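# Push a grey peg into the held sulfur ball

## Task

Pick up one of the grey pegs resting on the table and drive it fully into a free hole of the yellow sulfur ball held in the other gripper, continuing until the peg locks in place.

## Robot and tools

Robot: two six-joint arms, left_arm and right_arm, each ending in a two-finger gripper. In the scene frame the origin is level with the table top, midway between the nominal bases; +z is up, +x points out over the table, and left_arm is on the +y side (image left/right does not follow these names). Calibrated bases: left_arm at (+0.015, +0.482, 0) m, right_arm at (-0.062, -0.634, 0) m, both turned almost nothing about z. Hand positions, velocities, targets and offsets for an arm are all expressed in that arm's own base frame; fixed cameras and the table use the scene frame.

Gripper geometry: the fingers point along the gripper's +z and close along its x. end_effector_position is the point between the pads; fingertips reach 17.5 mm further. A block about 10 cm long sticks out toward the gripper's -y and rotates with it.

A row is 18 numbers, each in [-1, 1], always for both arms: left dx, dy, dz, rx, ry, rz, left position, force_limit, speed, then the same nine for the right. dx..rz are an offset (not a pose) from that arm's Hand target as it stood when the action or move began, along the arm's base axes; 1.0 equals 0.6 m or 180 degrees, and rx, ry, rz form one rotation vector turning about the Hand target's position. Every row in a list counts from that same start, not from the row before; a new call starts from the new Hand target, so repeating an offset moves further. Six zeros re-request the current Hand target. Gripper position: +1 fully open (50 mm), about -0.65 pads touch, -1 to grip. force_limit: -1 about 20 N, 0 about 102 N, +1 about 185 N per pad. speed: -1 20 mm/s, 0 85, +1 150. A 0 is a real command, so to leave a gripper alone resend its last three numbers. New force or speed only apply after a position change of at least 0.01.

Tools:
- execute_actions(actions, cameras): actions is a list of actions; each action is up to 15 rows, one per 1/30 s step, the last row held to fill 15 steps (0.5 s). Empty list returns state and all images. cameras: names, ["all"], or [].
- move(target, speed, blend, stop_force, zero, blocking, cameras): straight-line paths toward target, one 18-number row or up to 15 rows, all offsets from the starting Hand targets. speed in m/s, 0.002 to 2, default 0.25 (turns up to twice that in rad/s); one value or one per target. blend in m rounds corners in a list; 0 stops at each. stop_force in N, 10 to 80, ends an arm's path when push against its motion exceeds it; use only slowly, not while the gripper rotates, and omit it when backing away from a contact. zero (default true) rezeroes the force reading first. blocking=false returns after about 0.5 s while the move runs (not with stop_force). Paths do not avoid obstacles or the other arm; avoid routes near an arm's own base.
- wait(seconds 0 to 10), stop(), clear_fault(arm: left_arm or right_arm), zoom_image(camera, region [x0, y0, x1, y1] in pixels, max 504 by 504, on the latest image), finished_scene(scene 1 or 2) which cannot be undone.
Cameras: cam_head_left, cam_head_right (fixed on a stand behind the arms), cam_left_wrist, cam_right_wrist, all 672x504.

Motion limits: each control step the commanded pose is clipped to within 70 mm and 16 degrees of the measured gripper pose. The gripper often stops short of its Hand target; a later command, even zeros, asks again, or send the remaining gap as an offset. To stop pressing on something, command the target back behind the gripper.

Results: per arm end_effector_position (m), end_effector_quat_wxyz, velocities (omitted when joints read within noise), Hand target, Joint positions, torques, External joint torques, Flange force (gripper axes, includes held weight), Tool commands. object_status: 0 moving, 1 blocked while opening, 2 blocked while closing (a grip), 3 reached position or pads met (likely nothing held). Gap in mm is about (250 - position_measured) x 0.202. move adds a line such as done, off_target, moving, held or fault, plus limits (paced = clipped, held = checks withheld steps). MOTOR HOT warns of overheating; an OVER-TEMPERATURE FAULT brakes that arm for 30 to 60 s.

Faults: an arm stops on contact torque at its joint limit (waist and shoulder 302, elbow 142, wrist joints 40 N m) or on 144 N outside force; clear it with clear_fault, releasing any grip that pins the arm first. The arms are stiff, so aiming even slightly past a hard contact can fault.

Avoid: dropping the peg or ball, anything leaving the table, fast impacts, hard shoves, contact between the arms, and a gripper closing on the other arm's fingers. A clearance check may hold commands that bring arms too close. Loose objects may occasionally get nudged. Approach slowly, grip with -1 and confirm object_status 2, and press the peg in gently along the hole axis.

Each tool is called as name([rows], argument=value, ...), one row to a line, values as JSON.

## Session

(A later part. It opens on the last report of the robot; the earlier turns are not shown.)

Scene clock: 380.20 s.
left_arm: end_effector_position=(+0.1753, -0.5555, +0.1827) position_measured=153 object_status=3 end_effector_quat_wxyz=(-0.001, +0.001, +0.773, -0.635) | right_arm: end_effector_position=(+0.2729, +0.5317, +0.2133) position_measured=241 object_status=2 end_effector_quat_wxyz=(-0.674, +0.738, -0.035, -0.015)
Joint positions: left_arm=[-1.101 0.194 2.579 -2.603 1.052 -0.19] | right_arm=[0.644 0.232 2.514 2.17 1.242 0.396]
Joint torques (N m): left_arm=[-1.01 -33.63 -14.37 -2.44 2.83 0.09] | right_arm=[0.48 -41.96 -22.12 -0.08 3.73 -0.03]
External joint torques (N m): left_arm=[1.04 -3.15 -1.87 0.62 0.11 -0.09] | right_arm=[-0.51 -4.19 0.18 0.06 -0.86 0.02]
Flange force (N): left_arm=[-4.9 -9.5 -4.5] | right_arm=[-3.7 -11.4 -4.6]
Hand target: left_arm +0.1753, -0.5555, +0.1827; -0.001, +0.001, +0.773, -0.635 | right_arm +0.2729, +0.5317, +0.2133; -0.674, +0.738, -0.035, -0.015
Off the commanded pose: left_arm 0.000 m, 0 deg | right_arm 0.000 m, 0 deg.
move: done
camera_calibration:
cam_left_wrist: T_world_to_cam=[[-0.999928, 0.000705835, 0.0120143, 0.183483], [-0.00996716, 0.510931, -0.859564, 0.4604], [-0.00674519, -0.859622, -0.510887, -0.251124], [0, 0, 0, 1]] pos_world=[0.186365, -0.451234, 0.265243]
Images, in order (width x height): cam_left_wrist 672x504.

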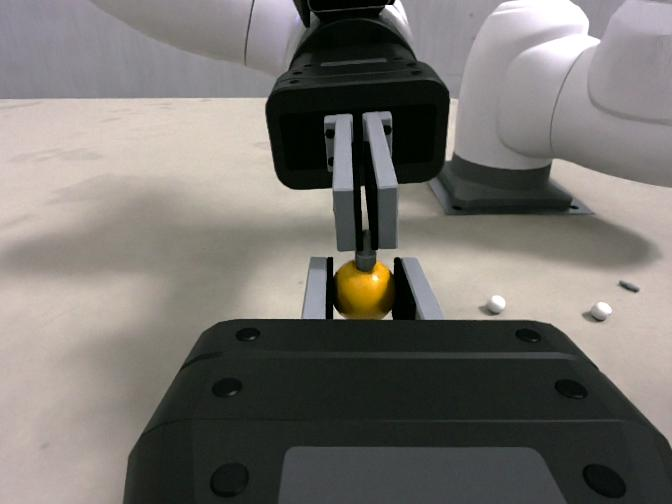

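move(target=[0,0,0,0,0,0,-0.192157,1,1,0,0,-0.0230,0,0,0,-1,0,0], speed=0.006, stop_force=45)

move(target=[0,0,0,0,0,0,-0.192157,1,1,0,0.0018,0.0013,-0.0167,0,0,-1,0,0], speed=0.03)

move(target=[0,0,0,0,0,0,-0.192157,1,1,0,0.0018,0.0012,-0.0167,0,0,-1,0,0], speed=0.03)

move(target=[0,0,0,0,0,0,-0.192157,1,1,0,0.0018,0.0011,-0.0167,0,0,-1,0,0], speed=0.03)

move(target=[0,0,0,0,0,0,-0.192157,1,1,0,0.0018,0.0010,-0.0167,0,0,-1,0,0], speed=0.03, cameras=["cam_left_wrist"])

zoom_image(camera="cam_left_wrist", region=[347, 245, 383, 290])

Scene clock: 382.73 s.
left_arm: end_effector_position=(+0.1753, -0.5554, +0.1826) position_measured=153 object_status=3 end_effector_quat_wxyz=(-0.001, +0.001, +0.773, -0.634) | right_arm: end_effector_position=(+0.2729, +0.5317, +0.2085) position_measured=241 object_status=2 end_effector_quat_wxyz=(-0.674, +0.738, -0.035, -0.015)
Joint positions: left_arm=[-1.101 0.195 2.579 -2.603 1.052 -0.19] | right_arm=[0.644 0.245 2.516 2.174 1.251 0.383]
Joint torques (N m): left_arm=[-2.33 -62.25 -35.26 -4.09 18.36 0.19] | right_arm=[-1.75 -14.32 -2.75 -3.73 -12.03 -0.17]
External joint torques (N m): left_arm=[2.37 25.6 18.93 2.25 -15.42 -0.19] | right_arm=[1.68 -32.41 -18.59 3.7 14.91 0.16]
Flange force (N): left_arm=[-8.1 34.3 7.3] | right_arm=[-11.0 -61.5 -9.1]
Hand target: left_arm +0.1753, -0.5555, +0.1827; -0.001, +0.001, +0.773, -0.635 | right_arm +0.2729, +0.5317, +0.2085; -0.674, +0.738, -0.035, -0.015 (not the last commanded pose)
Off the commanded pose: left_arm 0.000 m, 0 deg | right_arm 0.009 m, 0 deg.
move: contact (right_arm)

Scene clock: 383.93 s.
left_arm: end_effector_position=(+0.1753, -0.5555, +0.1827) position_measured=153 object_status=3 end_effector_quat_wxyz=(-0.001, +0.001, +0.773, -0.635) | right_arm: end_effector_position=(+0.2729, +0.5328, +0.2093) position_measured=241 object_status=2 end_effector_quat_wxyz=(-0.654, +0.755, -0.036, -0.014)
Joint positions: left_arm=[-1.101 0.194 2.579 -2.603 1.052 -0.19] | right_arm=[0.65 0.207 2.505 2.147 1.172 0.43]
Joint torques (N m): left_arm=[-2.35 -59.86 -35.53 -4.04 17.21 0.16] | right_arm=[-0.17 -13.64 -6.26 -4.02 -10.21 -0.02]
External joint torques (N m): left_arm=[2.36 23.12 19.34 2.22 -14.26 -0.16] | right_arm=[0.18 -31.54 -17.03 4.02 13.04 0.02]
Flange force (N): left_arm=[-6.2 31.6 3.0] | right_arm=[-11.5 -58.4 -17.2]
Hand target: left_arm +0.1753, -0.5555, +0.1827; -0.001, +0.001, +0.773, -0.635 | right_arm +0.2729, +0.5328, +0.2093; -0.654, +0.755, -0.036, -0.014
Off the commanded pose: left_arm 0.000 m, 0 deg | right_arm 0.000 m, 0 deg.
move: done

Scene clock: 385.13 s.
left_arm: end_effector_position=(+0.1753, -0.5555, +0.1827) position_measured=153 object_status=3 end_effector_quat_wxyz=(-0.001, +0.001, +0.773, -0.635) | right_arm: end_effector_position=(+0.2729, +0.5339, +0.2100) position_measured=241 object_status=2 end_effector_quat_wxyz=(-0.634, +0.772, -0.036, -0.013)
Joint positions: left_arm=[-1.101 0.194 2.579 -2.603 1.052 -0.19] | right_arm=[0.658 0.172 2.493 2.115 1.095 0.48]
Joint torques (N m): left_arm=[-2.49 -57.64 -35.79 -4.23 16.24 0.14] | right_arm=[1.69 -14.6 -8.91 -3.98 -8.64 -0.04]
External joint torques (N m): left_arm=[2.48 20.97 19.57 2.41 -13.3 -0.14] | right_arm=[-1.65 -28.49 -16.28 4.01 11.38 0.03]
Flange force (N): left_arm=[-5.8 28.9 -1.0] | right_arm=[-7.4 -50.4 -22.3]
Hand target: left_arm +0.1753, -0.5555, +0.1827; -0.001, +0.001, +0.773, -0.635 | right_arm +0.2729, +0.5339, +0.2100; -0.634, +0.772, -0.036, -0.013
Off the commanded pose: left_arm 0.000 m, 0 deg | right_arm 0.000 m, 0 deg.
move: done

Scene clock: 386.33 s.
left_arm: end_effector_position=(+0.1753, -0.5555, +0.1827) position_measured=153 object_status=3 end_effector_quat_wxyz=(-0.001, +0.001, +0.773, -0.635) | right_arm: end_effector_position=(+0.2729, +0.5350, +0.2107) position_measured=241 object_status=2 end_effector_quat_wxyz=(-0.614, +0.789, -0.036, -0.013)
Joint positions: left_arm=[-1.101 0.194 2.579 -2.603 1.052 -0.19] | right_arm=[0.668 0.14 2.479 2.077 1.02 0.534]
Joint torques (N m): left_arm=[-2.89 -56.23 -36.13 -4.32 15.31 0.12] | right_arm=[3.13 -13.65 -12.23 -3.89 -7.01 -0.1]
External joint torques (N m): left_arm=[2.96 19.55 19.96 2.49 -12.37 -0.12] | right_arm=[-3.21 -27.99 -14.81 3.99 9.65 0.1]
Flange force (N): left_arm=[-6.4 28.4 -4.5] | right_arm=[-7.1 -47.0 -29.7]
Hand target: left_arm +0.1753, -0.5555, +0.1827; -0.001, +0.001, +0.773, -0.635 | right_arm +0.2729, +0.5350, +0.2107; -0.614, +0.789, -0.036, -0.013
Off the commanded pose: left_arm 0.000 m, 0 deg | right_arm 0.000 m, 0 deg.
move: done

Scene clock: 387.53 s.
left_arm: end_effector_position=(+0.1753, -0.5555, +0.1827) position_measured=153 object_status=3 end_effector_quat_wxyz=(-0.001, +0.001, +0.773, -0.635) | right_arm: end_effector_position=(+0.2729, +0.5360, +0.2113) position_measured=241 object_status=2 end_effector_quat_wxyz=(-0.593, +0.804, -0.037, -0.012)
Joint positions: left_arm=[-1.101 0.194 2.579 -2.603 1.052 -0.19] | right_arm=[0.679 0.111 2.463 2.032 0.948 0.594]
Joint torques (N m): left_arm=[-2.76 -53.63 -36.37 -4.36 14.49 0.08] | right_arm=[3.85 -14.34 -15.07 -3.9 -5.39 0.18]
External joint torques (N m): left_arm=[2.8 16.86 20.07 2.52 -11.54 -0.08] | right_arm=[-3.82 -25.83 -13.47 4.05 7.91 -0.18]
Flange force (N): left_arm=[-4.5 23.9 -8.5] | right_arm=[-6.9 -39.2 -31.0]
Hand target: left_arm +0.1753, -0.5555, +0.1827; -0.001, +0.001, +0.773, -0.635 | right_arm +0.2729, +0.5361, +0.2113; -0.593, +0.804, -0.037, -0.012
Off the commanded pose: left_arm 0.000 m, 0 deg | right_arm 0.000 m, 0 deg.
move: done
camera_calibration:
cam_left_wrist: T_world_to_cam=[[-0.999928, 0.000706863, 0.0120143, 0.183484], [-0.00996695, 0.510887, -0.85959, 0.460387], [-0.00674554, -0.859648, -0.510842, -0.251148], [0, 0, 0, 1]] pos_world=[0.186365, -0.451234, 0.265243]
Images, in order (width x height): cam_left_wrist 672x504.

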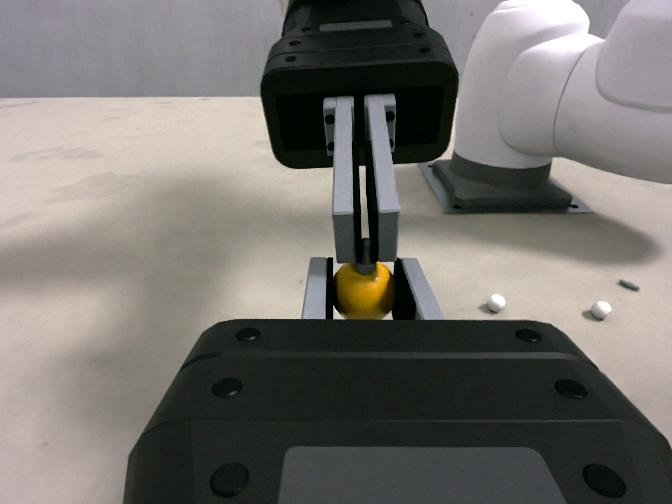

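Scaled by 11.200 from the camera's 672x504 image, which has a finer 960x720 frame.

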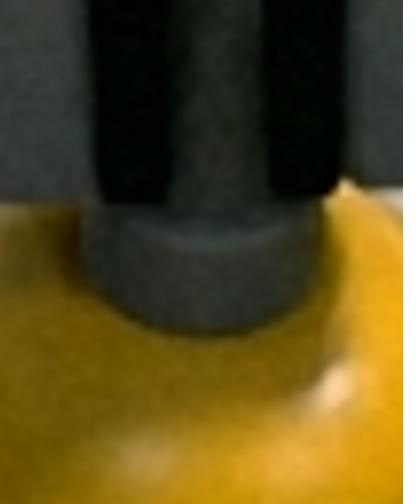

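move(target=[0,0,0,0,0,0,-0.192157,1,1,0,-0.003,-0.0200,0,0,0,-1,0,0], speed=0.006, stop_force=50, cameras=["cam_left_wrist"])

zoom_image(camera="cam_left_wrist", region=[347, 245, 383, 290])

move(target=[0,0,0,0,0,0,-0.192157,1,1,0,0.0012,0.0092,0,0,0,-1,0,0], speed=0.012, cameras=["cam_left_wrist"])

zoom_image(camera="cam_left_wrist", region=[347, 245, 383, 290])

Scene clock: 389.43 s.
left_arm: end_effector_position=(+0.1753, -0.5554, +0.1827) position_measured=153 object_status=3 end_effector_quat_wxyz=(-0.001, +0.001, +0.773, -0.635) | right_arm: end_effector_position=(+0.2730, +0.5356, +0.2078) position_measured=241 object_status=2 end_effector_quat_wxyz=(-0.593, +0.804, -0.036, -0.012)
Joint positions: left_arm=[-1.101 0.194 2.579 -2.603 1.052 -0.19] | right_arm=[0.678 0.118 2.466 2.038 0.953 0.583]
Joint torques (N m): left_arm=[-3.57 -86.5 -54.02 -5.53 31.42 0.14] | right_arm=[-2.26 17.33 13.94 -9.64 -22.02 -0.2]
External joint torques (N m): left_arm=[3.57 49.93 37.87 3.72 -28.48 -0.14] | right_arm=[2.25 -58.47 -42.2 9.8 24.56 0.2]
Flange force (N): left_arm=[-9.8 72.8 15.3] | right_arm=[-17.0 -98.7 -40.1]
Hand target: left_arm +0.1753, -0.5555, +0.1827; -0.001, +0.001, +0.773, -0.635 | right_arm +0.2730, +0.5356, +0.2078; -0.593, +0.804, -0.036, -0.012 (not the last commanded pose)
Off the commanded pose: left_arm 0.000 m, 0 deg | right_arm 0.009 m, 0 deg.
move: contact (right_arm)
camera_calibration:
cam_left_wrist: T_world_to_cam=[[-0.999927, 0.000653601, 0.0121002, 0.183437], [-0.0100671, 0.511004, -0.85952, 0.46044], [-0.00674501, -0.859578, -0.510959, -0.251085], [0, 0, 0, 1]] pos_world=[0.186365, -0.451234, 0.265243]
Images, in order (width x height): cam_left_wrist 672x504.

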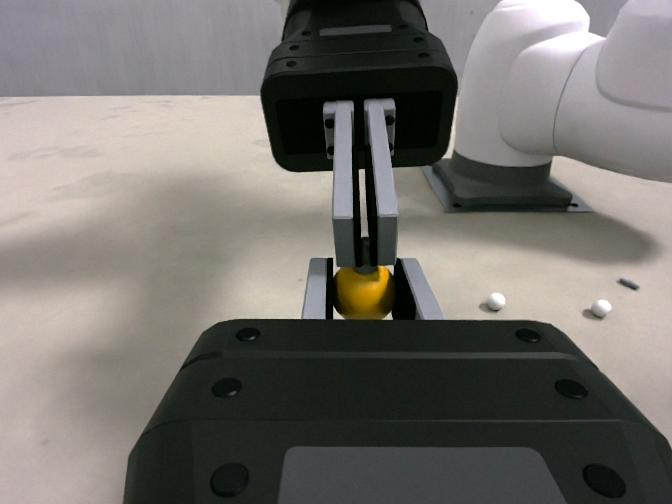

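Scaled by 11.200 from the camera's 672x504 image, which has a finer 960x720 frame.

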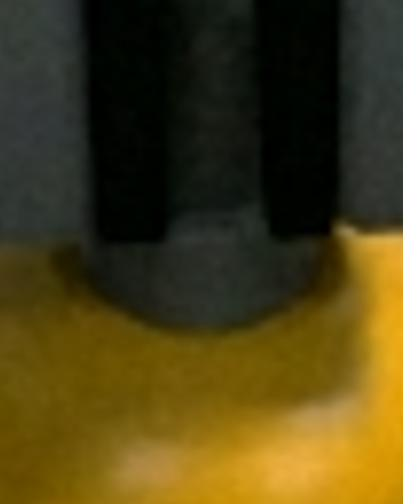

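Scene clock: 390.20 s.
left_arm: end_effector_position=(+0.1753, -0.5556, +0.1830) position_measured=153 object_status=3 end_effector_quat_wxyz=(-0.001, +0.001, +0.773, -0.635) | right_arm: end_effector_position=(+0.2729, +0.5362, +0.2132) position_measured=241 object_status=2 end_effector_quat_wxyz=(-0.593, +0.804, -0.037, -0.012)
Joint positions: left_arm=[-1.101 0.194 2.579 -2.603 1.052 -0.19] | right_arm=[0.679 0.107 2.461 2.029 0.945 0.6]
Joint torques (N m): left_arm=[-0.67 -28.02 -14.73 -2.82 0.04 0.05] | right_arm=[4.44 -41.14 -34.48 1.03 6.83 0.02]
External joint torques (N m): left_arm=[0.58 -8.41 -1.67 0.98 2.91 -0.05] | right_arm=[-4.44 1.13 5.73 -0.87 -4.32 -0.02]
Flange force (N): left_arm=[-2.0 -15.2 -12.8] | right_arm=[0.6 2.9 -11.6]
Hand target: left_arm +0.1753, -0.5555, +0.1827; -0.001, +0.001, +0.773, -0.635 | right_arm +0.2730, +0.5363, +0.2134; -0.593, +0.804, -0.036, -0.012
Off the commanded pose: left_arm 0.000 m, 0 deg | right_arm 0.000 m, 0 deg.
move: done
camera_calibration:
cam_left_wrist: T_world_to_cam=[[-0.999929, 0.000680168, 0.0118767, 0.183606], [-0.00986678, 0.510311, -0.859933, 0.460424], [-0.00664572, -0.859989, -0.510269, -0.251456], [0, 0, 0, 1]] pos_world=[0.186465, -0.451334, 0.265443]
Images, in order (width x height): cam_left_wrist 672x504.

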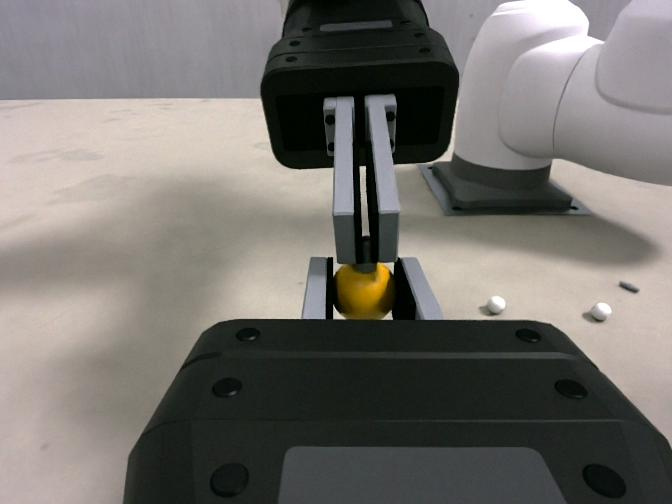

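Scaled by 11.200 from the camera's 672x504 image, which has a finer 960x720 frame.

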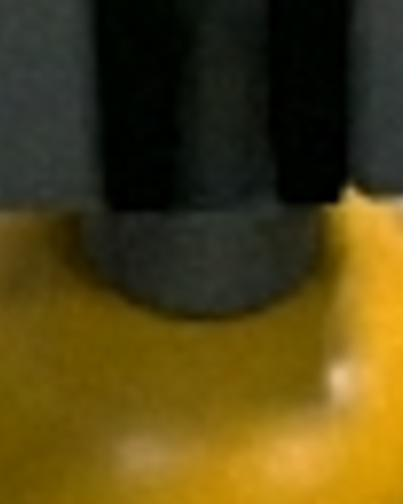

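move(target=[0,0,0,0,0,0,-0.192157,1,1,0,0.0003,0.0022,0,0,0,-1,0,0], speed=0.006, cameras=["cam_left_wrist"])

zoom_image(camera="cam_left_wrist", region=[347, 245, 383, 290])

Scene clock: 391.33 s.
left_arm: end_effector_position=(+0.1753, -0.5554, +0.1827) position_measured=153 object_status=3 end_effector_quat_wxyz=(-0.001, +0.001, +0.773, -0.635) | right_arm: end_effector_position=(+0.2730, +0.5365, +0.2147) position_measured=241 object_status=2 end_effector_quat_wxyz=(-0.593, +0.804, -0.036, -0.012)
Joint positions: left_arm=[-1.101 0.194 2.579 -2.603 1.052 -0.19] | right_arm=[0.68 0.104 2.46 2.027 0.944 0.604]
Joint torques (N m): left_arm=[-0.85 -33.57 -14.63 -2.53 2.67 0.04] | right_arm=[1.06 -35.01 -29.58 0.28 3.51 0.03]
External joint torques (N m): left_arm=[0.89 -3.13 -1.7 0.69 0.28 -0.04] | right_arm=[-0.97 -4.95 0.63 -0.12 -1 -0.03]
Flange force (N): left_arm=[-4.5 -8.9 -4.6] | right_arm=[-5.0 -8.7 -10.0]
Hand target: left_arm +0.1753, -0.5555, +0.1827; -0.001, +0.001, +0.773, -0.635 | right_arm +0.2730, +0.5365, +0.2147; -0.593, +0.804, -0.036, -0.012
Off the commanded pose: left_arm 0.000 m, 0 deg | right_arm 0.000 m, 0 deg.
move: done
camera_calibration:
cam_left_wrist: T_world_to_cam=[[-0.999927, 0.000567848, 0.0120487, 0.183412], [-0.0100667, 0.511003, -0.85952, 0.46044], [-0.00664502, -0.859579, -0.51096, -0.251104], [0, 0, 0, 1]] pos_world=[0.186365, -0.451234, 0.265243]
Images, in order (width x height): cam_left_wrist 672x504.

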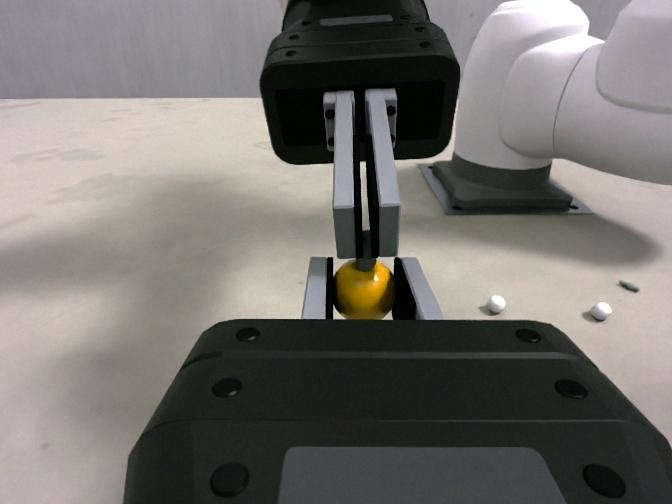

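Scaled by 11.200 from the camera's 672x504 image, which has a finer 960x720 frame.

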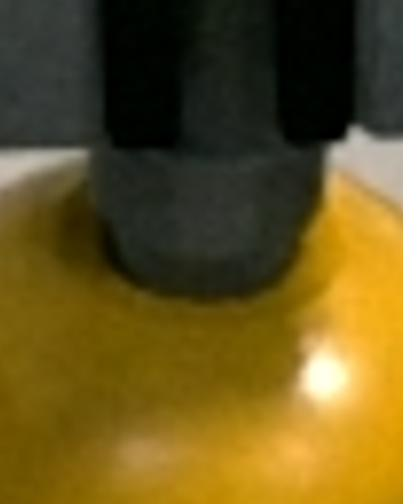

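move(target=[0,0,0,0,0,0,-0.192157,1,1,0,-0.0025,-0.0200,0,0,0,-1,0,0], speed=0.006, stop_force=78)

move([
  [0,0,0,0,0,0,-0.192157,1,1,0,0.001,0.0068,0,0,0,-1,0,0],
  [0,0,0,0,0,0,-0.192157,1,1,0,0.001,0.0068,0,0,0,-0.4,0,-1],
], speed=0.01, cameras=["cam_left_wrist"])

zoom_image(camera="cam_left_wrist", region=[347, 245, 383, 290])

Scene clock: 394.00 s.
left_arm: end_effector_position=(+0.1753, -0.5554, +0.1826) position_measured=153 object_status=3 end_effector_quat_wxyz=(-0.001, +0.001, +0.773, -0.634) | right_arm: end_effector_position=(+0.2730, +0.5358, +0.2087) position_measured=241 object_status=2 end_effector_quat_wxyz=(-0.593, +0.804, -0.036, -0.012)
Joint positions: left_arm=[-1.101 0.195 2.579 -2.603 1.052 -0.19] | right_arm=[0.678 0.117 2.465 2.037 0.953 0.585]
Joint torques (N m): left_arm=[-3.5 -79.8 -48.29 -4.99 27.79 0.22] | right_arm=[-2.53 11.25 8.97 -8.4 -18.96 -0.18]
External joint torques (N m): left_arm=[3.51 42.98 32.14 3.18 -24.85 -0.22] | right_arm=[2.4 -51.65 -37.27 8.56 21.49 0.18]
Flange force (N): left_arm=[-10.1 61.3 13.2] | right_arm=[-15.8 -87.7 -34.8]
Hand target: left_arm +0.1753, -0.5555, +0.1827; -0.001, +0.001, +0.773, -0.635 | right_arm +0.2730, +0.5358, +0.2087; -0.593, +0.804, -0.036, -0.012 (not the last commanded pose)
Off the commanded pose: left_arm 0.000 m, 0 deg | right_arm 0.006 m, 0 deg.
move: contact (right_arm)

Scene clock: 395.27 s.
left_arm: end_effector_position=(+0.1753, -0.5555, +0.1828) position_measured=153 object_status=3 end_effector_quat_wxyz=(-0.001, +0.001, +0.773, -0.635) | right_arm: end_effector_position=(+0.2730, +0.5364, +0.2127) position_measured=212 object_status=3 end_effector_quat_wxyz=(-0.593, +0.804, -0.036, -0.012)
Joint positions: left_arm=[-1.101 0.194 2.579 -2.603 1.052 -0.19] | right_arm=[0.679 0.108 2.461 2.03 0.947 0.597]
Joint torques (N m): left_arm=[-1.66 -33.99 -14.36 -2.18 3.13 0.08] | right_arm=[0.15 -34.76 -29.39 0.42 2.79 -0.16]
External joint torques (N m): left_arm=[1.62 -2.59 -1.93 0.36 -0.19 -0.08] | right_arm=[0.01 -5.2 0.79 -0.29 -0.27 0.16]
Flange force (N): left_arm=[-6.0 -8.6 -4.0] | right_arm=[-6.2 -9.2 -9.7]
Hand target: left_arm +0.1753, -0.5555, +0.1827; -0.001, +0.001, +0.773, -0.635 | right_arm +0.2730, +0.5364, +0.2127; -0.593, +0.804, -0.036, -0.012
Off the commanded pose: left_arm 0.000 m, 0 deg | right_arm 0.000 m, 0 deg.
move: done
camera_calibration:
cam_left_wrist: T_world_to_cam=[[-0.999928, 0.000623675, 0.0119627, 0.183559], [-0.00996664, 0.510694, -0.859705, 0.460418], [-0.00664548, -0.859762, -0.510651, -0.251217], [0, 0, 0, 1]] pos_world=[0.186465, -0.451234, 0.265343]
Images, in order (width x height): cam_left_wrist 672x504.

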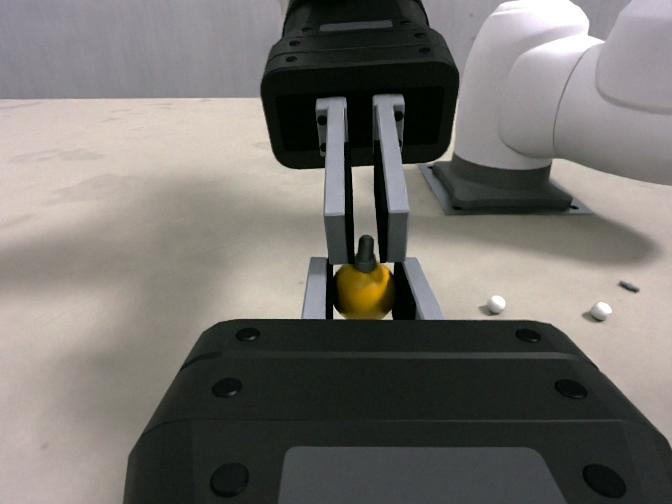

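Scaled by 11.200 from the camera's 672x504 image, which has a finer 960x720 frame.

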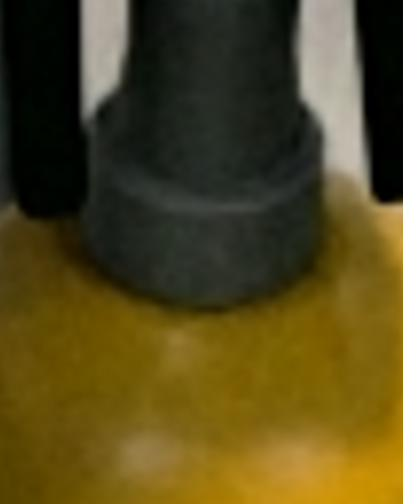

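move([
  [0,0,0,0,0,0,-0.192157,1,1,0,0,0,0,0,0,-0.25,0,0],
  [0,0,0,0,0,0,-0.192157,1,1,0,0.006,0.045,0,0,0,-0.25,0,0],
  [0,0,0,0,0,0,-0.192157,1,1,-0.0003,0.0025,0.042,0.06,0,0,-1,-1,0.5],
], speed=0.05, cameras=["cam_left_wrist"])

zoom_image(camera="cam_left_wrist", region=[305, 165, 425, 285])

zoom_image(camera="cam_left_wrist", region=[347, 245, 383, 290])

Scene clock: 400.47 s.
left_arm: end_effector_position=(+0.1753, -0.5555, +0.1827) position_measured=153 object_status=3 end_effector_quat_wxyz=(-0.001, +0.001, +0.773, -0.635) | right_arm: end_effector_position=(+0.2728, +0.5379, +0.2379) position_measured=251 object_status=3 end_effector_quat_wxyz=(-0.666, +0.745, -0.035, -0.015)
Joint positions: left_arm=[-1.101 0.194 2.579 -2.603 1.052 -0.19] | right_arm=[0.659 0.163 2.491 2.148 1.167 0.476]
Joint torques (N m): left_arm=[-1.99 -34.04 -14.36 -2.13 3.08 0.06] | right_arm=[0.45 -37.78 -26.14 0.23 3.16 -0.09]
External joint torques (N m): left_arm=[2.02 -2.46 -1.88 0.29 -0.15 -0.06] | right_arm=[-0.37 -4.88 0.64 -0.25 -0.37 0.09]
Flange force (N): left_arm=[-6.9 -8.0 -4.3] | right_arm=[-4.9 -11.1 -7.3]
Hand target: left_arm +0.1753, -0.5555, +0.1827; -0.001, +0.001, +0.773, -0.635 | right_arm +0.2728, +0.5379, +0.2379; -0.666, +0.745, -0.035, -0.015
Off the commanded pose: left_arm 0.000 m, 0 deg | right_arm 0.000 m, 0 deg.
move: done
camera_calibration:
cam_left_wrist: T_world_to_cam=[[-0.999927, 0.000654424, 0.0121001, 0.183437], [-0.0100671, 0.51093, -0.859563, 0.460418], [-0.0067448, -0.859622, -0.510886, -0.251125], [0, 0, 0, 1]] pos_world=[0.186365, -0.451234, 0.265243]
Images, in order (width x height): cam_left_wrist 672x504.

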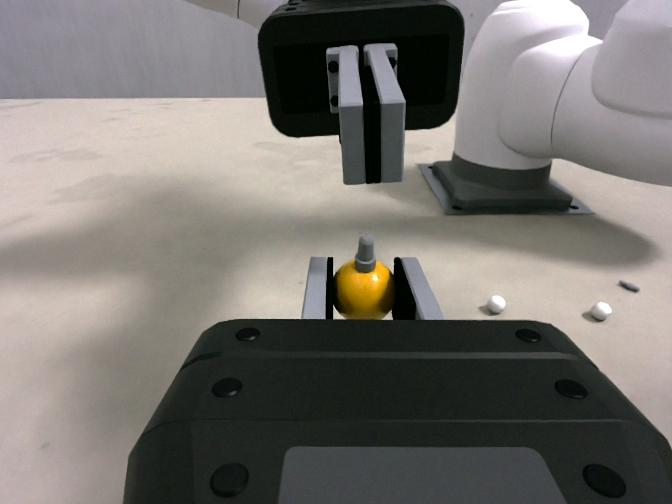

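Scaled by 4.200 from the camera's 672x504 image, which has a finer 960x720 frame.

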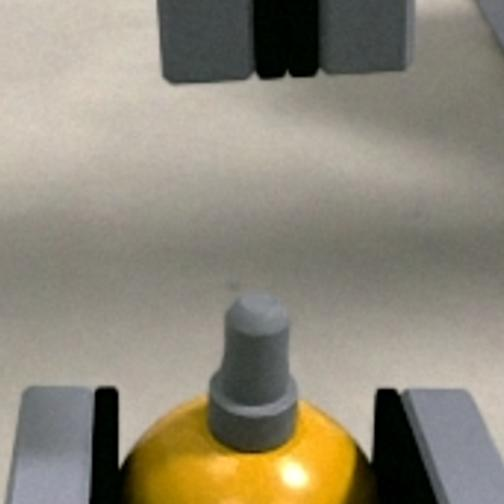

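Scaled by 11.200 from the camera's 672x504 image, which has a finer 960x720 frame.

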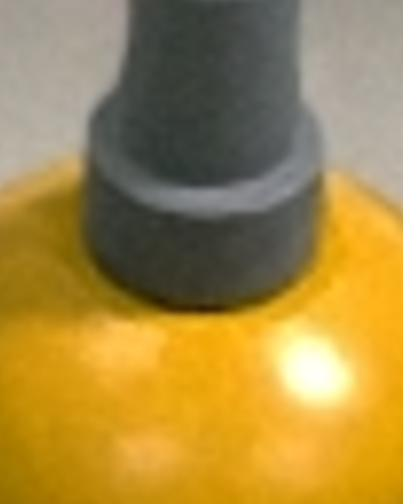

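move(target=[0,0,0,0,0,0,-0.192157,1,1,0.0011,0.0,-0.0340,0,0,0,-1,-1,0.5], speed=0.05)

move(target=[0,0,0,0,0,0,-0.192157,1,1,-0.0012,0.0,-0.0250,0,0,0,-1,-1,0.5], speed=0.006, stop_force=80)

move([
  [0,0,0,0,0,0,-0.192157,1,1,0,0.0018,-0.0012,0,0,0,-1,-1,0.5],
  [0,0,0,0,0,0,-0.192157,1,1,0,0.0018,-0.0022,0,0,0,-1,-1,0.5],
], speed=0.004, cameras=["cam_left_wrist"])

zoom_image(camera="cam_left_wrist", region=[347, 245, 383, 290])

Scene clock: 403.47 s.
left_arm: end_effector_position=(+0.1753, -0.5555, +0.1827) position_measured=153 object_status=3 end_effector_quat_wxyz=(-0.001, +0.001, +0.773, -0.635) | right_arm: end_effector_position=(+0.2735, +0.5379, +0.2176) position_measured=251 object_status=3 end_effector_quat_wxyz=(-0.666, +0.745, -0.035, -0.015)
Joint positions: left_arm=[-1.101 0.194 2.579 -2.603 1.052 -0.19] | right_arm=[0.658 0.212 2.5 2.167 1.2 0.423]
Joint torques (N m): left_arm=[-1.91 -33.85 -14.46 -2.14 3.11 0.14] | right_arm=[0.29 -39.22 -24.12 0.19 3.22 -0.05]
External joint torques (N m): left_arm=[1.94 -2.88 -1.86 0.29 -0.16 -0.14] | right_arm=[-0.36 -6.26 0.85 -0.22 -0.38 0.04]
Flange force (N): left_arm=[-6.5 -9.2 -4.9] | right_arm=[-6.2 -14.6 -8.6]
Hand target: left_arm +0.1753, -0.5555, +0.1827; -0.001, +0.001, +0.773, -0.635 | right_arm +0.2735, +0.5379, +0.2175; -0.666, +0.745, -0.035, -0.015
Off the commanded pose: left_arm 0.000 m, 0 deg | right_arm 0.000 m, 0 deg.
move: done

Scene clock: 405.43 s.
left_arm: end_effector_position=(+0.1753, -0.5555, +0.1826) position_measured=153 object_status=3 end_effector_quat_wxyz=(-0.001, +0.001, +0.773, -0.635) | right_arm: end_effector_position=(+0.2732, +0.5379, +0.2109) position_measured=251 object_status=3 end_effector_quat_wxyz=(-0.666, +0.745, -0.035, -0.015)
Joint positions: left_arm=[-1.101 0.195 2.579 -2.603 1.052 -0.19] | right_arm=[0.658 0.229 2.504 2.174 1.211 0.405]
Joint torques (N m): left_arm=[-2.32 -86.62 -53.79 -5.96 31.51 0.2] | right_arm=[-2.04 10.98 14.38 -7.8 -24.36 -0.21]
External joint torques (N m): left_arm=[2.32 49.95 37.63 4.14 -28.56 -0.2] | right_arm=[1.99 -57.48 -36.96 7.76 27.22 0.2]
Flange force (N): left_arm=[-8.0 71.7 16.7] | right_arm=[-15.2 -105.5 -16.5]
Hand target: left_arm +0.1753, -0.5555, +0.1827; -0.001, +0.001, +0.773, -0.635 | right_arm +0.2732, +0.5379, +0.2109; -0.666, +0.745, -0.035, -0.015 (not the last commanded pose)
Off the commanded pose: left_arm 0.000 m, 0 deg | right_arm 0.008 m, 0 deg.
move: contact (right_arm)

Scene clock: 406.33 s.
left_arm: end_effector_position=(+0.1753, -0.5555, +0.1827) position_measured=153 object_status=3 end_effector_quat_wxyz=(-0.001, +0.001, +0.773, -0.635) | right_arm: end_effector_position=(+0.2733, +0.5391, +0.2097) position_measured=251 object_status=3 end_effector_quat_wxyz=(-0.666, +0.745, -0.035, -0.015)
Joint positions: left_arm=[-1.101 0.194 2.579 -2.603 1.052 -0.19] | right_arm=[0.661 0.233 2.503 2.178 1.213 0.401]
Joint torques (N m): left_arm=[-4.57 -103.46 -67.41 -6.54 40.73 0.2] | right_arm=[-3.62 27.77 24.54 -9.55 -33.44 -0.36]
External joint torques (N m): left_arm=[4.6 66.76 51.12 4.71 -37.78 -0.2] | right_arm=[3.73 -74.49 -46.9 9.48 36.3 0.36]
Flange force (N): left_arm=[-11.4 98.7 20.4] | right_arm=[-21.1 -134.8 -21.6]
Hand target: left_arm +0.1753, -0.5555, +0.1827; -0.001, +0.001, +0.773, -0.635 | right_arm +0.2732, +0.5390, +0.2096; -0.666, +0.745, -0.035, -0.015
Off the commanded pose: left_arm 0.000 m, 0 deg | right_arm 0.000 m, 0 deg.
move: done
camera_calibration:
cam_left_wrist: T_world_to_cam=[[-0.999927, 0.000654347, 0.0121002, 0.183437], [-0.0100673, 0.51093, -0.859563, 0.460418], [-0.0067448, -0.859622, -0.510886, -0.251125], [0, 0, 0, 1]] pos_world=[0.186365, -0.451234, 0.265243]
Images, in order (width x height): cam_left_wrist 672x504.

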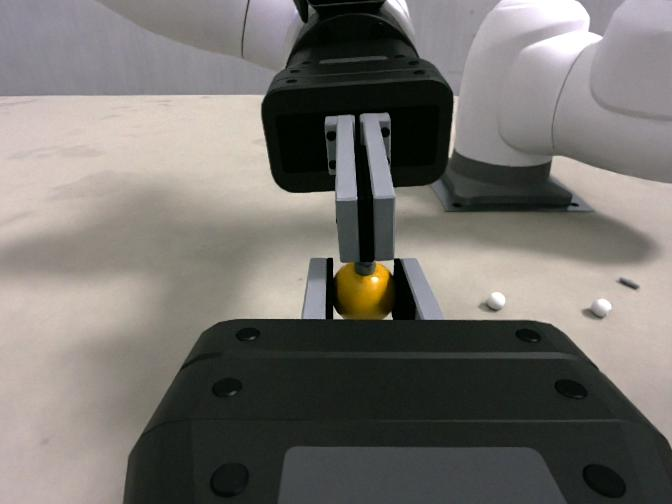

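Scaled by 11.200 from the camera's 672x504 image, which has a finer 960x720 frame.

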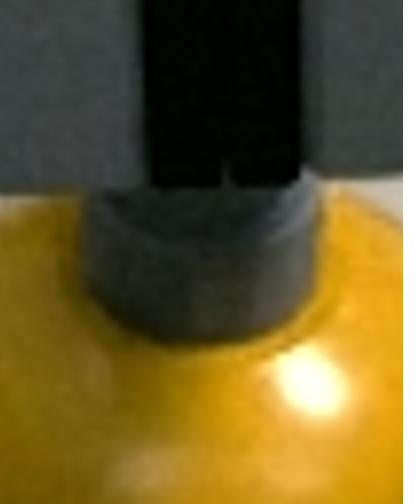

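move([
  [0,0,0,0,0,0,-0.192157,1,1,-0.0008,0.0006,-0.0010,0,0,0,-1,-1,0.5],
  [0,0,0,0,0,0,-0.192157,1,1,-0.0008,0.002,-0.0010,0,0,0,-1,-1,0.5],
], speed=0.003, cameras=["cam_left_wrist"])

zoom_image(camera="cam_left_wrist", region=[347, 245, 383, 290])

Scene clock: 407.80 s.
left_arm: end_effector_position=(+0.1749, -0.5544, +0.1805) position_measured=153 object_status=3 end_effector_quat_wxyz=(-0.001, +0.000, +0.775, -0.632) | right_arm: end_effector_position=(+0.2726, +0.5398, +0.2087) position_measured=251 object_status=3 end_effector_quat_wxyz=(-0.666, +0.745, -0.035, -0.015)
Joint positions: left_arm=[-1.101 0.195 2.581 -2.603 1.048 -0.19] | right_arm=[0.663 0.235 2.503 2.181 1.212 0.399]
Joint torques (N m): left_arm=[-0.45 -84.4 -54.91 -6.97 30.18 0.06] | right_arm=[2.18 9.33 14.41 -8.49 -22.77 -0.11]
External joint torques (N m): left_arm=[0.46 47.86 38.72 5.15 -27.24 -0.06] | right_arm=[-2.21 -56.48 -36.76 8.44 25.65 0.1]
External joint torques when the fault began: left_arm=[-1.31 75.02 60.16 8.04 -41.76 0]
Flange force (N): left_arm=[-3.9 70.1 13.4] | right_arm=[-8.9 -104.1 -21.3]
Flange force when the fault began (N): left_arm=[-0.9 111.5 24.6]
Hand target: left_arm +0.1749, -0.5544, +0.1805; -0.001, +0.000, +0.775, -0.632 (not the last commanded pose) | right_arm +0.2727, +0.5399, +0.2090; -0.666, +0.745, -0.035, -0.015
Tool commands: left_gripper/position=-0.192157 left_gripper/force_limit=+1.0 left_gripper/speed=+1.0 right_gripper/position=-1.0 right_gripper/force_limit=-1.0 right_gripper/speed=+0.5
Off the commanded pose: left_arm 0.003 m, 0 deg | right_arm 0.001 m, 0 deg.
TORQUE FAULT: the external load on joint 5 (wrist pitch) of the left arm reached its load limit, and that arm stopped. A torque fault puts only its own arm into a fault stop. That arm's remaining commands of this call were not run. That arm may still press on what stopped it. That arm is still stopped at the end of this call. While its stop runs, that arm takes no new command, but its gripper still runs the gripper command that each later call begins with.
CLEAR FAULT: the left arm stays stopped until you call clear_fault(arm="left_arm").
move: fault (left_arm); path passed 1 of 2 targets
camera_calibration:
cam_left_wrist: T_world_to_cam=[[-0.999917, 0.000338369, 0.0128917, 0.182803], [-0.0108683, 0.516001, -0.856519, 0.460364], [-0.00694196, -0.856588, -0.515955, -0.248685], [0, 0, 0, 1]] pos_world=[0.186065, -0.450631, 0.263644]
Images, in order (width x height): cam_left_wrist 672x504.

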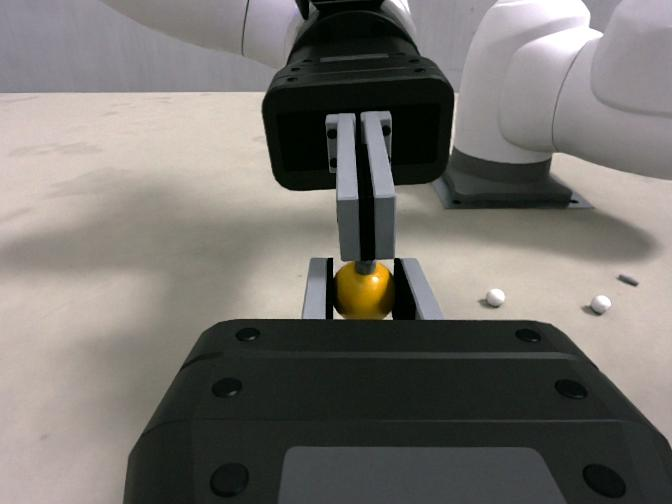

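Scaled by 11.200 from the camera's 672x504 image, which has a finer 960x720 frame.

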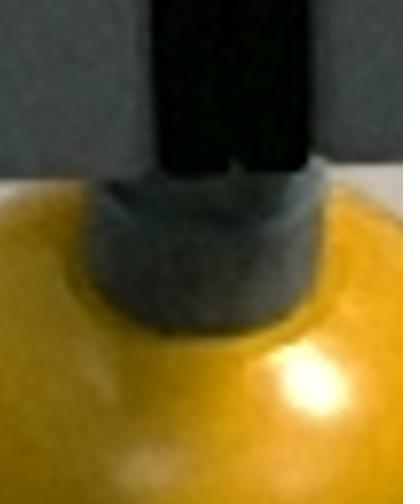

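move(target=[0,0,0,0,0,0,-0.192157,1,1,0,-0.0005,0.012,0,0,0,-1,-1,0.5], speed=0.02)

clear_fault(arm="left_arm", cameras=["cam_left_wrist"])

zoom_image(camera="cam_left_wrist", region=[347, 245, 383, 290])

Scene clock: 409.77 s.
left_arm: end_effector_position=(+0.1751, -0.5552, +0.1820) position_measured=153 object_status=3 end_effector_quat_wxyz=(-0.001, +0.001, +0.773, -0.634) | right_arm: end_effector_position=(+0.2727, +0.5396, +0.2161) position_measured=251 object_status=3 end_effector_quat_wxyz=(-0.666, +0.745, -0.035, -0.015)
Joint positions: left_arm=[-1.101 0.195 2.58 -2.603 1.051 -0.19] | right_arm=[0.663 0.217 2.5 2.174 1.201 0.418]
Joint torques (N m): left_arm=[-1.84 -34.27 -14.26 -2.13 3.08 0.1] | right_arm=[0.35 -41.76 -23.93 0.08 3.13 0.05]
External joint torques (N m): left_arm=[1.82 -2.47 -2.04 0.3 -0.12 -0.1] | right_arm=[-0.31 -4.07 0.84 -0.13 -0.28 -0.05]
Flange force (N): left_arm=[-6.6 -8.2 -3.9] | right_arm=[-4.3 -9.2 -6.0]
Hand target: left_arm +0.1751, -0.5552, +0.1820; -0.001, +0.001, +0.773, -0.634 (not the last commanded pose) | right_arm +0.2727, +0.5396, +0.2162; -0.666, +0.745, -0.035, -0.015
Tool commands: left_gripper/position=-0.192157 left_gripper/force_limit=+1.0 left_gripper/speed=+1.0 right_gripper/position=-1.0 right_gripper/force_limit=-1.0 right_gripper/speed=+0.5
Off the commanded pose: right_arm 0.000 m, 0 deg.
TORQUE FAULT, CONTINUED: the left arm was still stopped when this call began, by the torque fault of joint 5 (wrist pitch) that an earlier result reported. That arm ran no command of this call. That arm is still stopped at the end of this call. While its stop runs, that arm takes no new command, but its gripper still runs the gripper command that each later call begins with.
CLEAR FAULT: the left arm stays stopped until you call clear_fault(arm="left_arm").
move: fault (left_arm)

Scene clock: 409.87 s.
left_arm: end_effector_position=(+0.1751, -0.5552, +0.1820) position_measured=153 object_status=3 end_effector_quat_wxyz=(-0.001, +0.001, +0.773, -0.634) | right_arm: end_effector_position=(+0.2727, +0.5396, +0.2162) position_measured=251 object_status=3 end_effector_quat_wxyz=(-0.666, +0.745, -0.035, -0.015)
Joint positions: left_arm=[-1.101 0.195 2.58 -2.603 1.051 -0.19] | right_arm=[0.663 0.217 2.5 2.174 1.201 0.418]
Joint torques (N m): left_arm=[-1.98 -34.03 -14.41 -2.13 3.08 0.12] | right_arm=[0.24 -40.98 -23.81 0.17 3.28 -0.12]
External joint torques (N m): left_arm=[1.94 -2.61 -1.68 0.32 -0.14 -0.12] | right_arm=[-0.17 -5.11 0.69 -0.22 -0.43 0.12]
Flange force (N): left_arm=[-6.6 -8.3 -4.8] | right_arm=[-5.1 -12.5 -6.7]
Hand target: left_arm +0.1751, -0.5552, +0.1820; -0.001, +0.001, +0.773, -0.634 (not the last commanded pose) | right_arm +0.2727, +0.5396, +0.2162; -0.666, +0.745, -0.035, -0.015
Tool commands: left_gripper/position=-0.192157 left_gripper/force_limit=+1.0 left_gripper/speed=+1.0 right_gripper/position=-1.0 right_gripper/force_limit=-1.0 right_gripper/speed=+0.5
Off the commanded pose: right_arm 0.000 m, 0 deg.
TORQUE FAULT, CONTINUED: the left arm's stop, for the torque fault of joint 5 (wrist pitch) that an earlier result reported, is over. The call counts as one of the actions that you can send in this scene. That arm's target is now where it stood when the stop ended, not its last command. That arm keeps its grip as last carried out and accepts commands again: back off and push less far.
CLEAR FAULT: your call cleared the left arm's torque fault. If a joint's load stays at its limit, that arm stops again at once.
camera_calibration:
cam_left_wrist: T_world_to_cam=[[-0.999923, 0.000839455, 0.012342, 0.183463], [-0.0101686, 0.51239, -0.858693, 0.460299], [-0.00704475, -0.858752, -0.512342, -0.250511], [0, 0, 0, 1]] pos_world=[0.186365, -0.451134, 0.264643]
Images, in order (width x height): cam_left_wrist 672x504.

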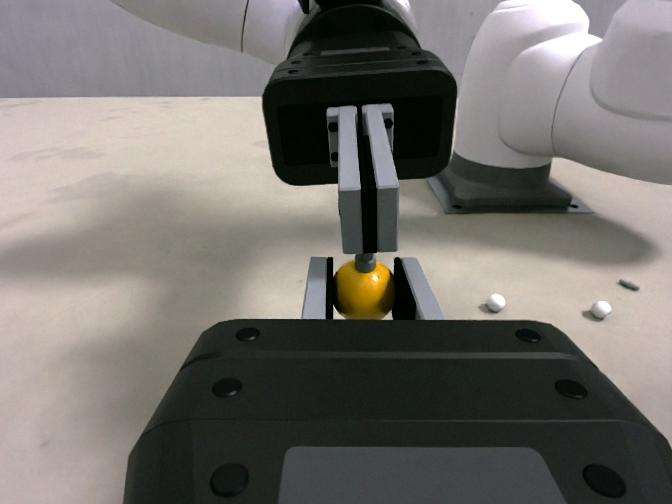

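Scaled by 11.200 from the camera's 672x504 image, which has a finer 960x720 frame.

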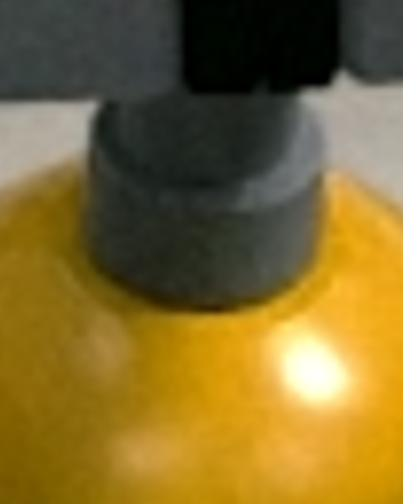

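move(target=[0,0,0,0,0,0,-0.192157,1,1,0.0003,0.0003,-0.0250,0,0,0,-1,-1,0.5], speed=0.006, stop_force=75)

move(target=[0,0,0,0,0,0,-0.192157,1,1,0,0.0008,-0.0012,0,0,0,-1,-1,0.5], speed=0.004)

wait(seconds=3, cameras=["cam_left_wrist"])

zoom_image(camera="cam_left_wrist", region=[347, 245, 383, 290])

Scene clock: 412.97 s.
left_arm: end_effector_position=(+0.1751, -0.5552, +0.1819) position_measured=153 object_status=3 end_effector_quat_wxyz=(-0.001, +0.001, +0.773, -0.634) | right_arm: end_effector_position=(+0.2729, +0.5397, +0.2105) position_measured=251 object_status=3 end_effector_quat_wxyz=(-0.667, +0.745, -0.035, -0.015)
Joint positions: left_arm=[-1.101 0.195 2.58 -2.603 1.051 -0.19] | right_arm=[0.663 0.232 2.502 2.179 1.211 0.403]
Joint torques (N m): left_arm=[-0.14 -80.96 -49.76 -6.38 28.12 0.12] | right_arm=[0.09 4.78 11.94 -7.67 -20.86 -0.19]
External joint torques (N m): left_arm=[0.18 44.15 33.58 4.55 -25.17 -0.12] | right_arm=[-0.13 -51.52 -34.29 7.63 23.72 0.19]
Flange force (N): left_arm=[-4.4 62.8 15.6] | right_arm=[-10.2 -95.3 -15.3]
Hand target: left_arm +0.1751, -0.5552, +0.1820; -0.001, +0.001, +0.773, -0.634 | right_arm +0.2729, +0.5397, +0.2105; -0.667, +0.745, -0.035, -0.015 (not the last commanded pose)
Off the commanded pose: left_arm 0.000 m, 0 deg | right_arm 0.009 m, 0 deg.
move: contact (right_arm)

Scene clock: 413.67 s.
left_arm: end_effector_position=(+0.1751, -0.5552, +0.1819) position_measured=153 object_status=3 end_effector_quat_wxyz=(-0.001, +0.001, +0.773, -0.634) | right_arm: end_effector_position=(+0.2729, +0.5402, +0.2098) position_measured=251 object_status=3 end_effector_quat_wxyz=(-0.667, +0.744, -0.035, -0.015)
Joint positions: left_arm=[-1.101 0.195 2.58 -2.603 1.051 -0.19] | right_arm=[0.664 0.234 2.502 2.181 1.212 0.401]
Joint torques (N m): left_arm=[-0.24 -90.32 -58.18 -7.06 33.59 0.1] | right_arm=[0.04 14.99 18.42 -9.1 -25.99 -0.08]
External joint torques (N m): left_arm=[0.34 53.6 42.02 5.23 -30.64 -0.1] | right_arm=[-0.12 -62.04 -40.8 9.06 28.86 0.07]
Flange force (N): left_arm=[-3.4 77.3 17.6] | right_arm=[-12.7 -113.6 -19.1]
Hand target: left_arm +0.1751, -0.5552, +0.1820; -0.001, +0.001, +0.773, -0.634 | right_arm +0.2729, +0.5402, +0.2098; -0.667, +0.745, -0.035, -0.015
Off the commanded pose: left_arm 0.000 m, 0 deg | right_arm 0.000 m, 0 deg.
move: done

Scene clock: 416.67 s.
left_arm: end_effector_position=(+0.1751, -0.5552, +0.1820) position_measured=153 object_status=3 end_effector_quat_wxyz=(-0.001, +0.001, +0.773, -0.634) | right_arm: end_effector_position=(+0.2729, +0.5402, +0.2098) position_measured=251 object_status=3 end_effector_quat_wxyz=(-0.667, +0.745, -0.035, -0.015)
Joint positions: left_arm=[-1.101 0.195 2.58 -2.603 1.051 -0.19] | right_arm=[0.664 0.234 2.502 2.181 1.212 0.401]
Joint torques (N m): left_arm=[-0.97 -91.16 -58.53 -7.06 33.82 0.13] | right_arm=[-0.19 15.52 18.51 -9.12 -26.25 -0.24]
External joint torques (N m): left_arm=[0.98 54.48 42.38 5.24 -30.89 -0.13] | right_arm=[0.26 -62.36 -40.95 9.05 29.11 0.23]
Flange force (N): left_arm=[-5.4 79.2 17.5] | right_arm=[-13.2 -114.4 -18.7]
Hand target: left_arm +0.1751, -0.5552, +0.1820; -0.001, +0.001, +0.773, -0.634 | right_arm +0.2729, +0.5402, +0.2098; -0.667, +0.745, -0.035, -0.015
Tool commands: left_gripper/position=-0.192157 left_gripper/force_limit=+1.0 left_gripper/speed=+1.0 right_gripper/position=-1.0 right_gripper/force_limit=-1.0 right_gripper/speed=+0.5
Off the commanded pose: left_arm 0.000 m, 0 deg | right_arm 0.000 m, 0 deg.
wait: 3.00 s; at rest by 0.17 s
camera_calibration:
cam_left_wrist: T_world_to_cam=[[-0.999923, 0.000839455, 0.012342, 0.183463], [-0.0101686, 0.51239, -0.858693, 0.460299], [-0.00704475, -0.858752, -0.512342, -0.250511], [0, 0, 0, 1]] pos_world=[0.186365, -0.451134, 0.264643]
Images, in order (width x height): cam_left_wrist 672x504.

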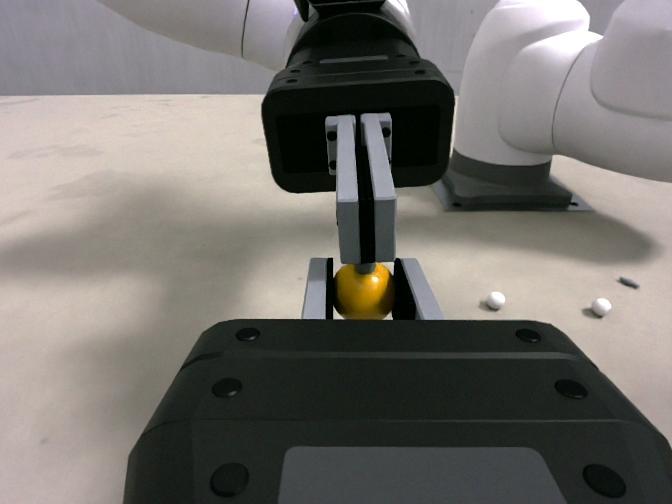

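Scaled by 11.200 from the camera's 672x504 image, which has a finer 960x720 frame.

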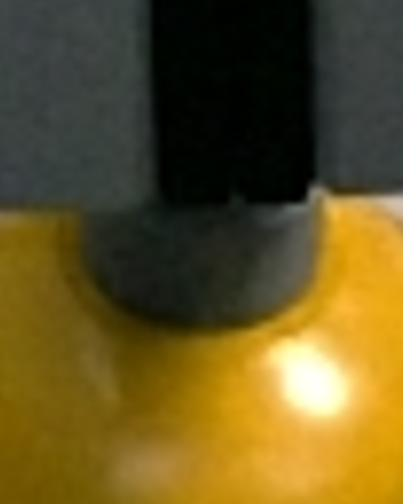

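move([
  [0,0,0,0,0,0,-0.192157,1,1,0.0045,0.0008,0,0,0,0.111,-1,-1,0.5],
  [0,0,0,0,0,0,-0.192157,1,1,-0.0045,0.0008,0,0,0,-0.111,-1,-1,0.5],
  [0,0,0,0,0,0,-0.192157,1,1,0,0,0,0,0,0,-1,-1,0.5],
], speed=0.12, blend=0.0003, cameras=["cam_left_wrist"])

zoom_image(camera="cam_left_wrist", region=[347, 245, 383, 290])

move([
  [0,0,0,0,0,0,-0.192157,1,1,0,-0.0005,0.012,0,0,0,-1,-1,0.5],
  [0,0,0,0,0,0,-0.192157,1,1,0,-0.010,0.045,0,0,0,-1,-1,0.5],
], speed=0.03, cameras=["cam_left_wrist"])

zoom_image(camera="cam_left_wrist", region=[340, 225, 390, 290])

Scene clock: 423.83 s.
left_arm: end_effector_position=(+0.1751, -0.5552, +0.1820) position_measured=153 object_status=3 end_effector_quat_wxyz=(-0.001, +0.001, +0.773, -0.634) | right_arm: end_effector_position=(+0.2728, +0.5402, +0.2097) position_measured=251 object_status=3 end_effector_quat_wxyz=(-0.667, +0.745, -0.035, -0.015)
Joint positions: left_arm=[-1.102 0.195 2.58 -2.603 1.051 -0.19] | right_arm=[0.664 0.234 2.502 2.181 1.212 0.401]
Joint torques (N m): left_arm=[-0.41 -89.32 -53.94 -6.76 32.66 0.1] | right_arm=[-2.03 13.16 19.07 -8.8 -25.48 -0.23]
External joint torques (N m): left_arm=[0.38 52.65 37.66 4.93 -29.71 -0.1] | right_arm=[2.14 -60.08 -41.45 8.73 28.35 0.23]
Flange force (N): left_arm=[-6.4 74.5 22.3] | right_arm=[-13.6 -111.2 -11.9]
Hand target: left_arm +0.1751, -0.5552, +0.1820; -0.001, +0.001, +0.773, -0.634 | right_arm +0.2729, +0.5402, +0.2098; -0.667, +0.745, -0.035, -0.015
Off the commanded pose: left_arm 0.000 m, 0 deg | right_arm 0.000 m, 0 deg.
move: done
camera_calibration:
cam_left_wrist: T_world_to_cam=[[-0.999923, 0.000703285, 0.0123756, 0.183393], [-0.0102679, 0.512315, -0.858736, 0.460294], [-0.00694417, -0.858797, -0.512268, -0.25057], [0, 0, 0, 1]] pos_world=[0.186365, -0.451133, 0.264643]
Images, in order (width x height): cam_left_wrist 672x504.

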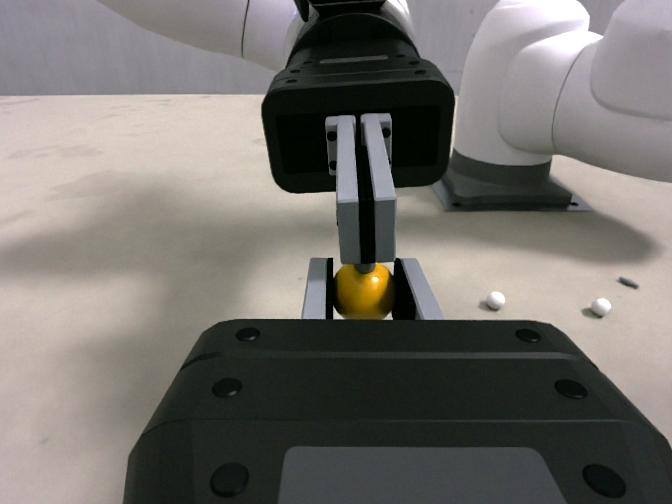

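Scaled by 11.200 from the camera's 672x504 image, which has a finer 960x720 frame.

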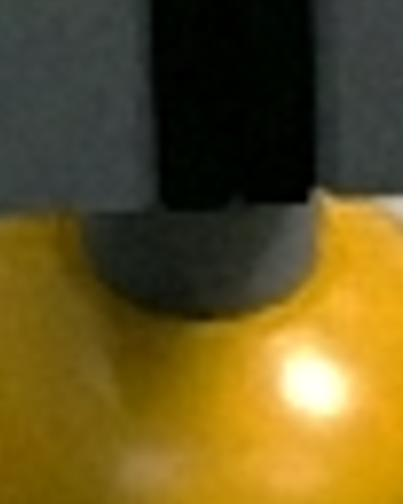

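Scene clock: 425.47 s.
left_arm: end_effector_position=(+0.1751, -0.5552, +0.1820) position_measured=153 object_status=3 end_effector_quat_wxyz=(-0.001, +0.001, +0.773, -0.634) | right_arm: end_effector_position=(+0.2729, +0.5342, +0.2367) position_measured=251 object_status=3 end_effector_quat_wxyz=(-0.667, +0.745, -0.035, -0.015)
Joint positions: left_arm=[-1.102 0.195 2.58 -2.603 1.051 -0.19] | right_arm=[0.651 0.163 2.496 2.142 1.174 0.472]
Joint torques (N m): left_arm=[-1.77 -34.03 -14.47 -2.13 3.11 0.16] | right_arm=[0.15 -36.74 -25.95 0.21 3.15 -0.13]
External joint torques (N m): left_arm=[1.78 -2.62 -1.79 0.3 -0.17 -0.16] | right_arm=[-0.17 -5.56 0.56 -0.21 -0.37 0.13]
Flange force (N): left_arm=[-6.2 -8.6 -4.4] | right_arm=[-6.0 -12.9 -7.5]
Hand target: left_arm +0.1751, -0.5552, +0.1820; -0.001, +0.001, +0.773, -0.634 | right_arm +0.2729, +0.5342, +0.2368; -0.667, +0.745, -0.035, -0.015
Off the commanded pose: left_arm 0.000 m, 0 deg | right_arm 0.000 m, 0 deg.
move: done
camera_calibration:
cam_left_wrist: T_world_to_cam=[[-0.999923, 0.000839455, 0.012342, 0.183363], [-0.0101686, 0.51239, -0.858693, 0.460298], [-0.00704475, -0.858752, -0.512342, -0.250512], [0, 0, 0, 1]] pos_world=[0.186265, -0.451134, 0.264643]
Images, in order (width x height): cam_left_wrist 672x504.

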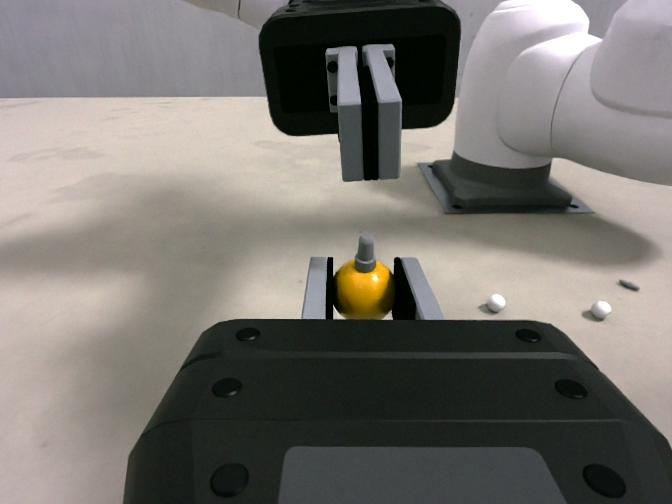

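Scaled by 7.754 from the camera's 672x504 image, which has a finer 960x720 frame.

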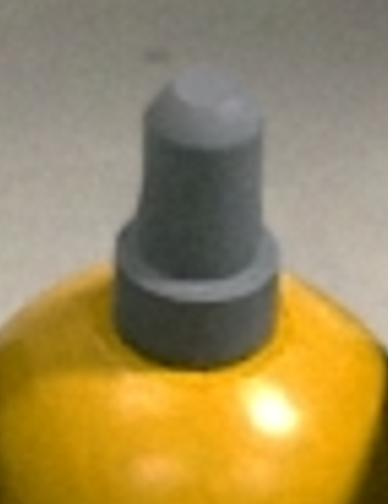

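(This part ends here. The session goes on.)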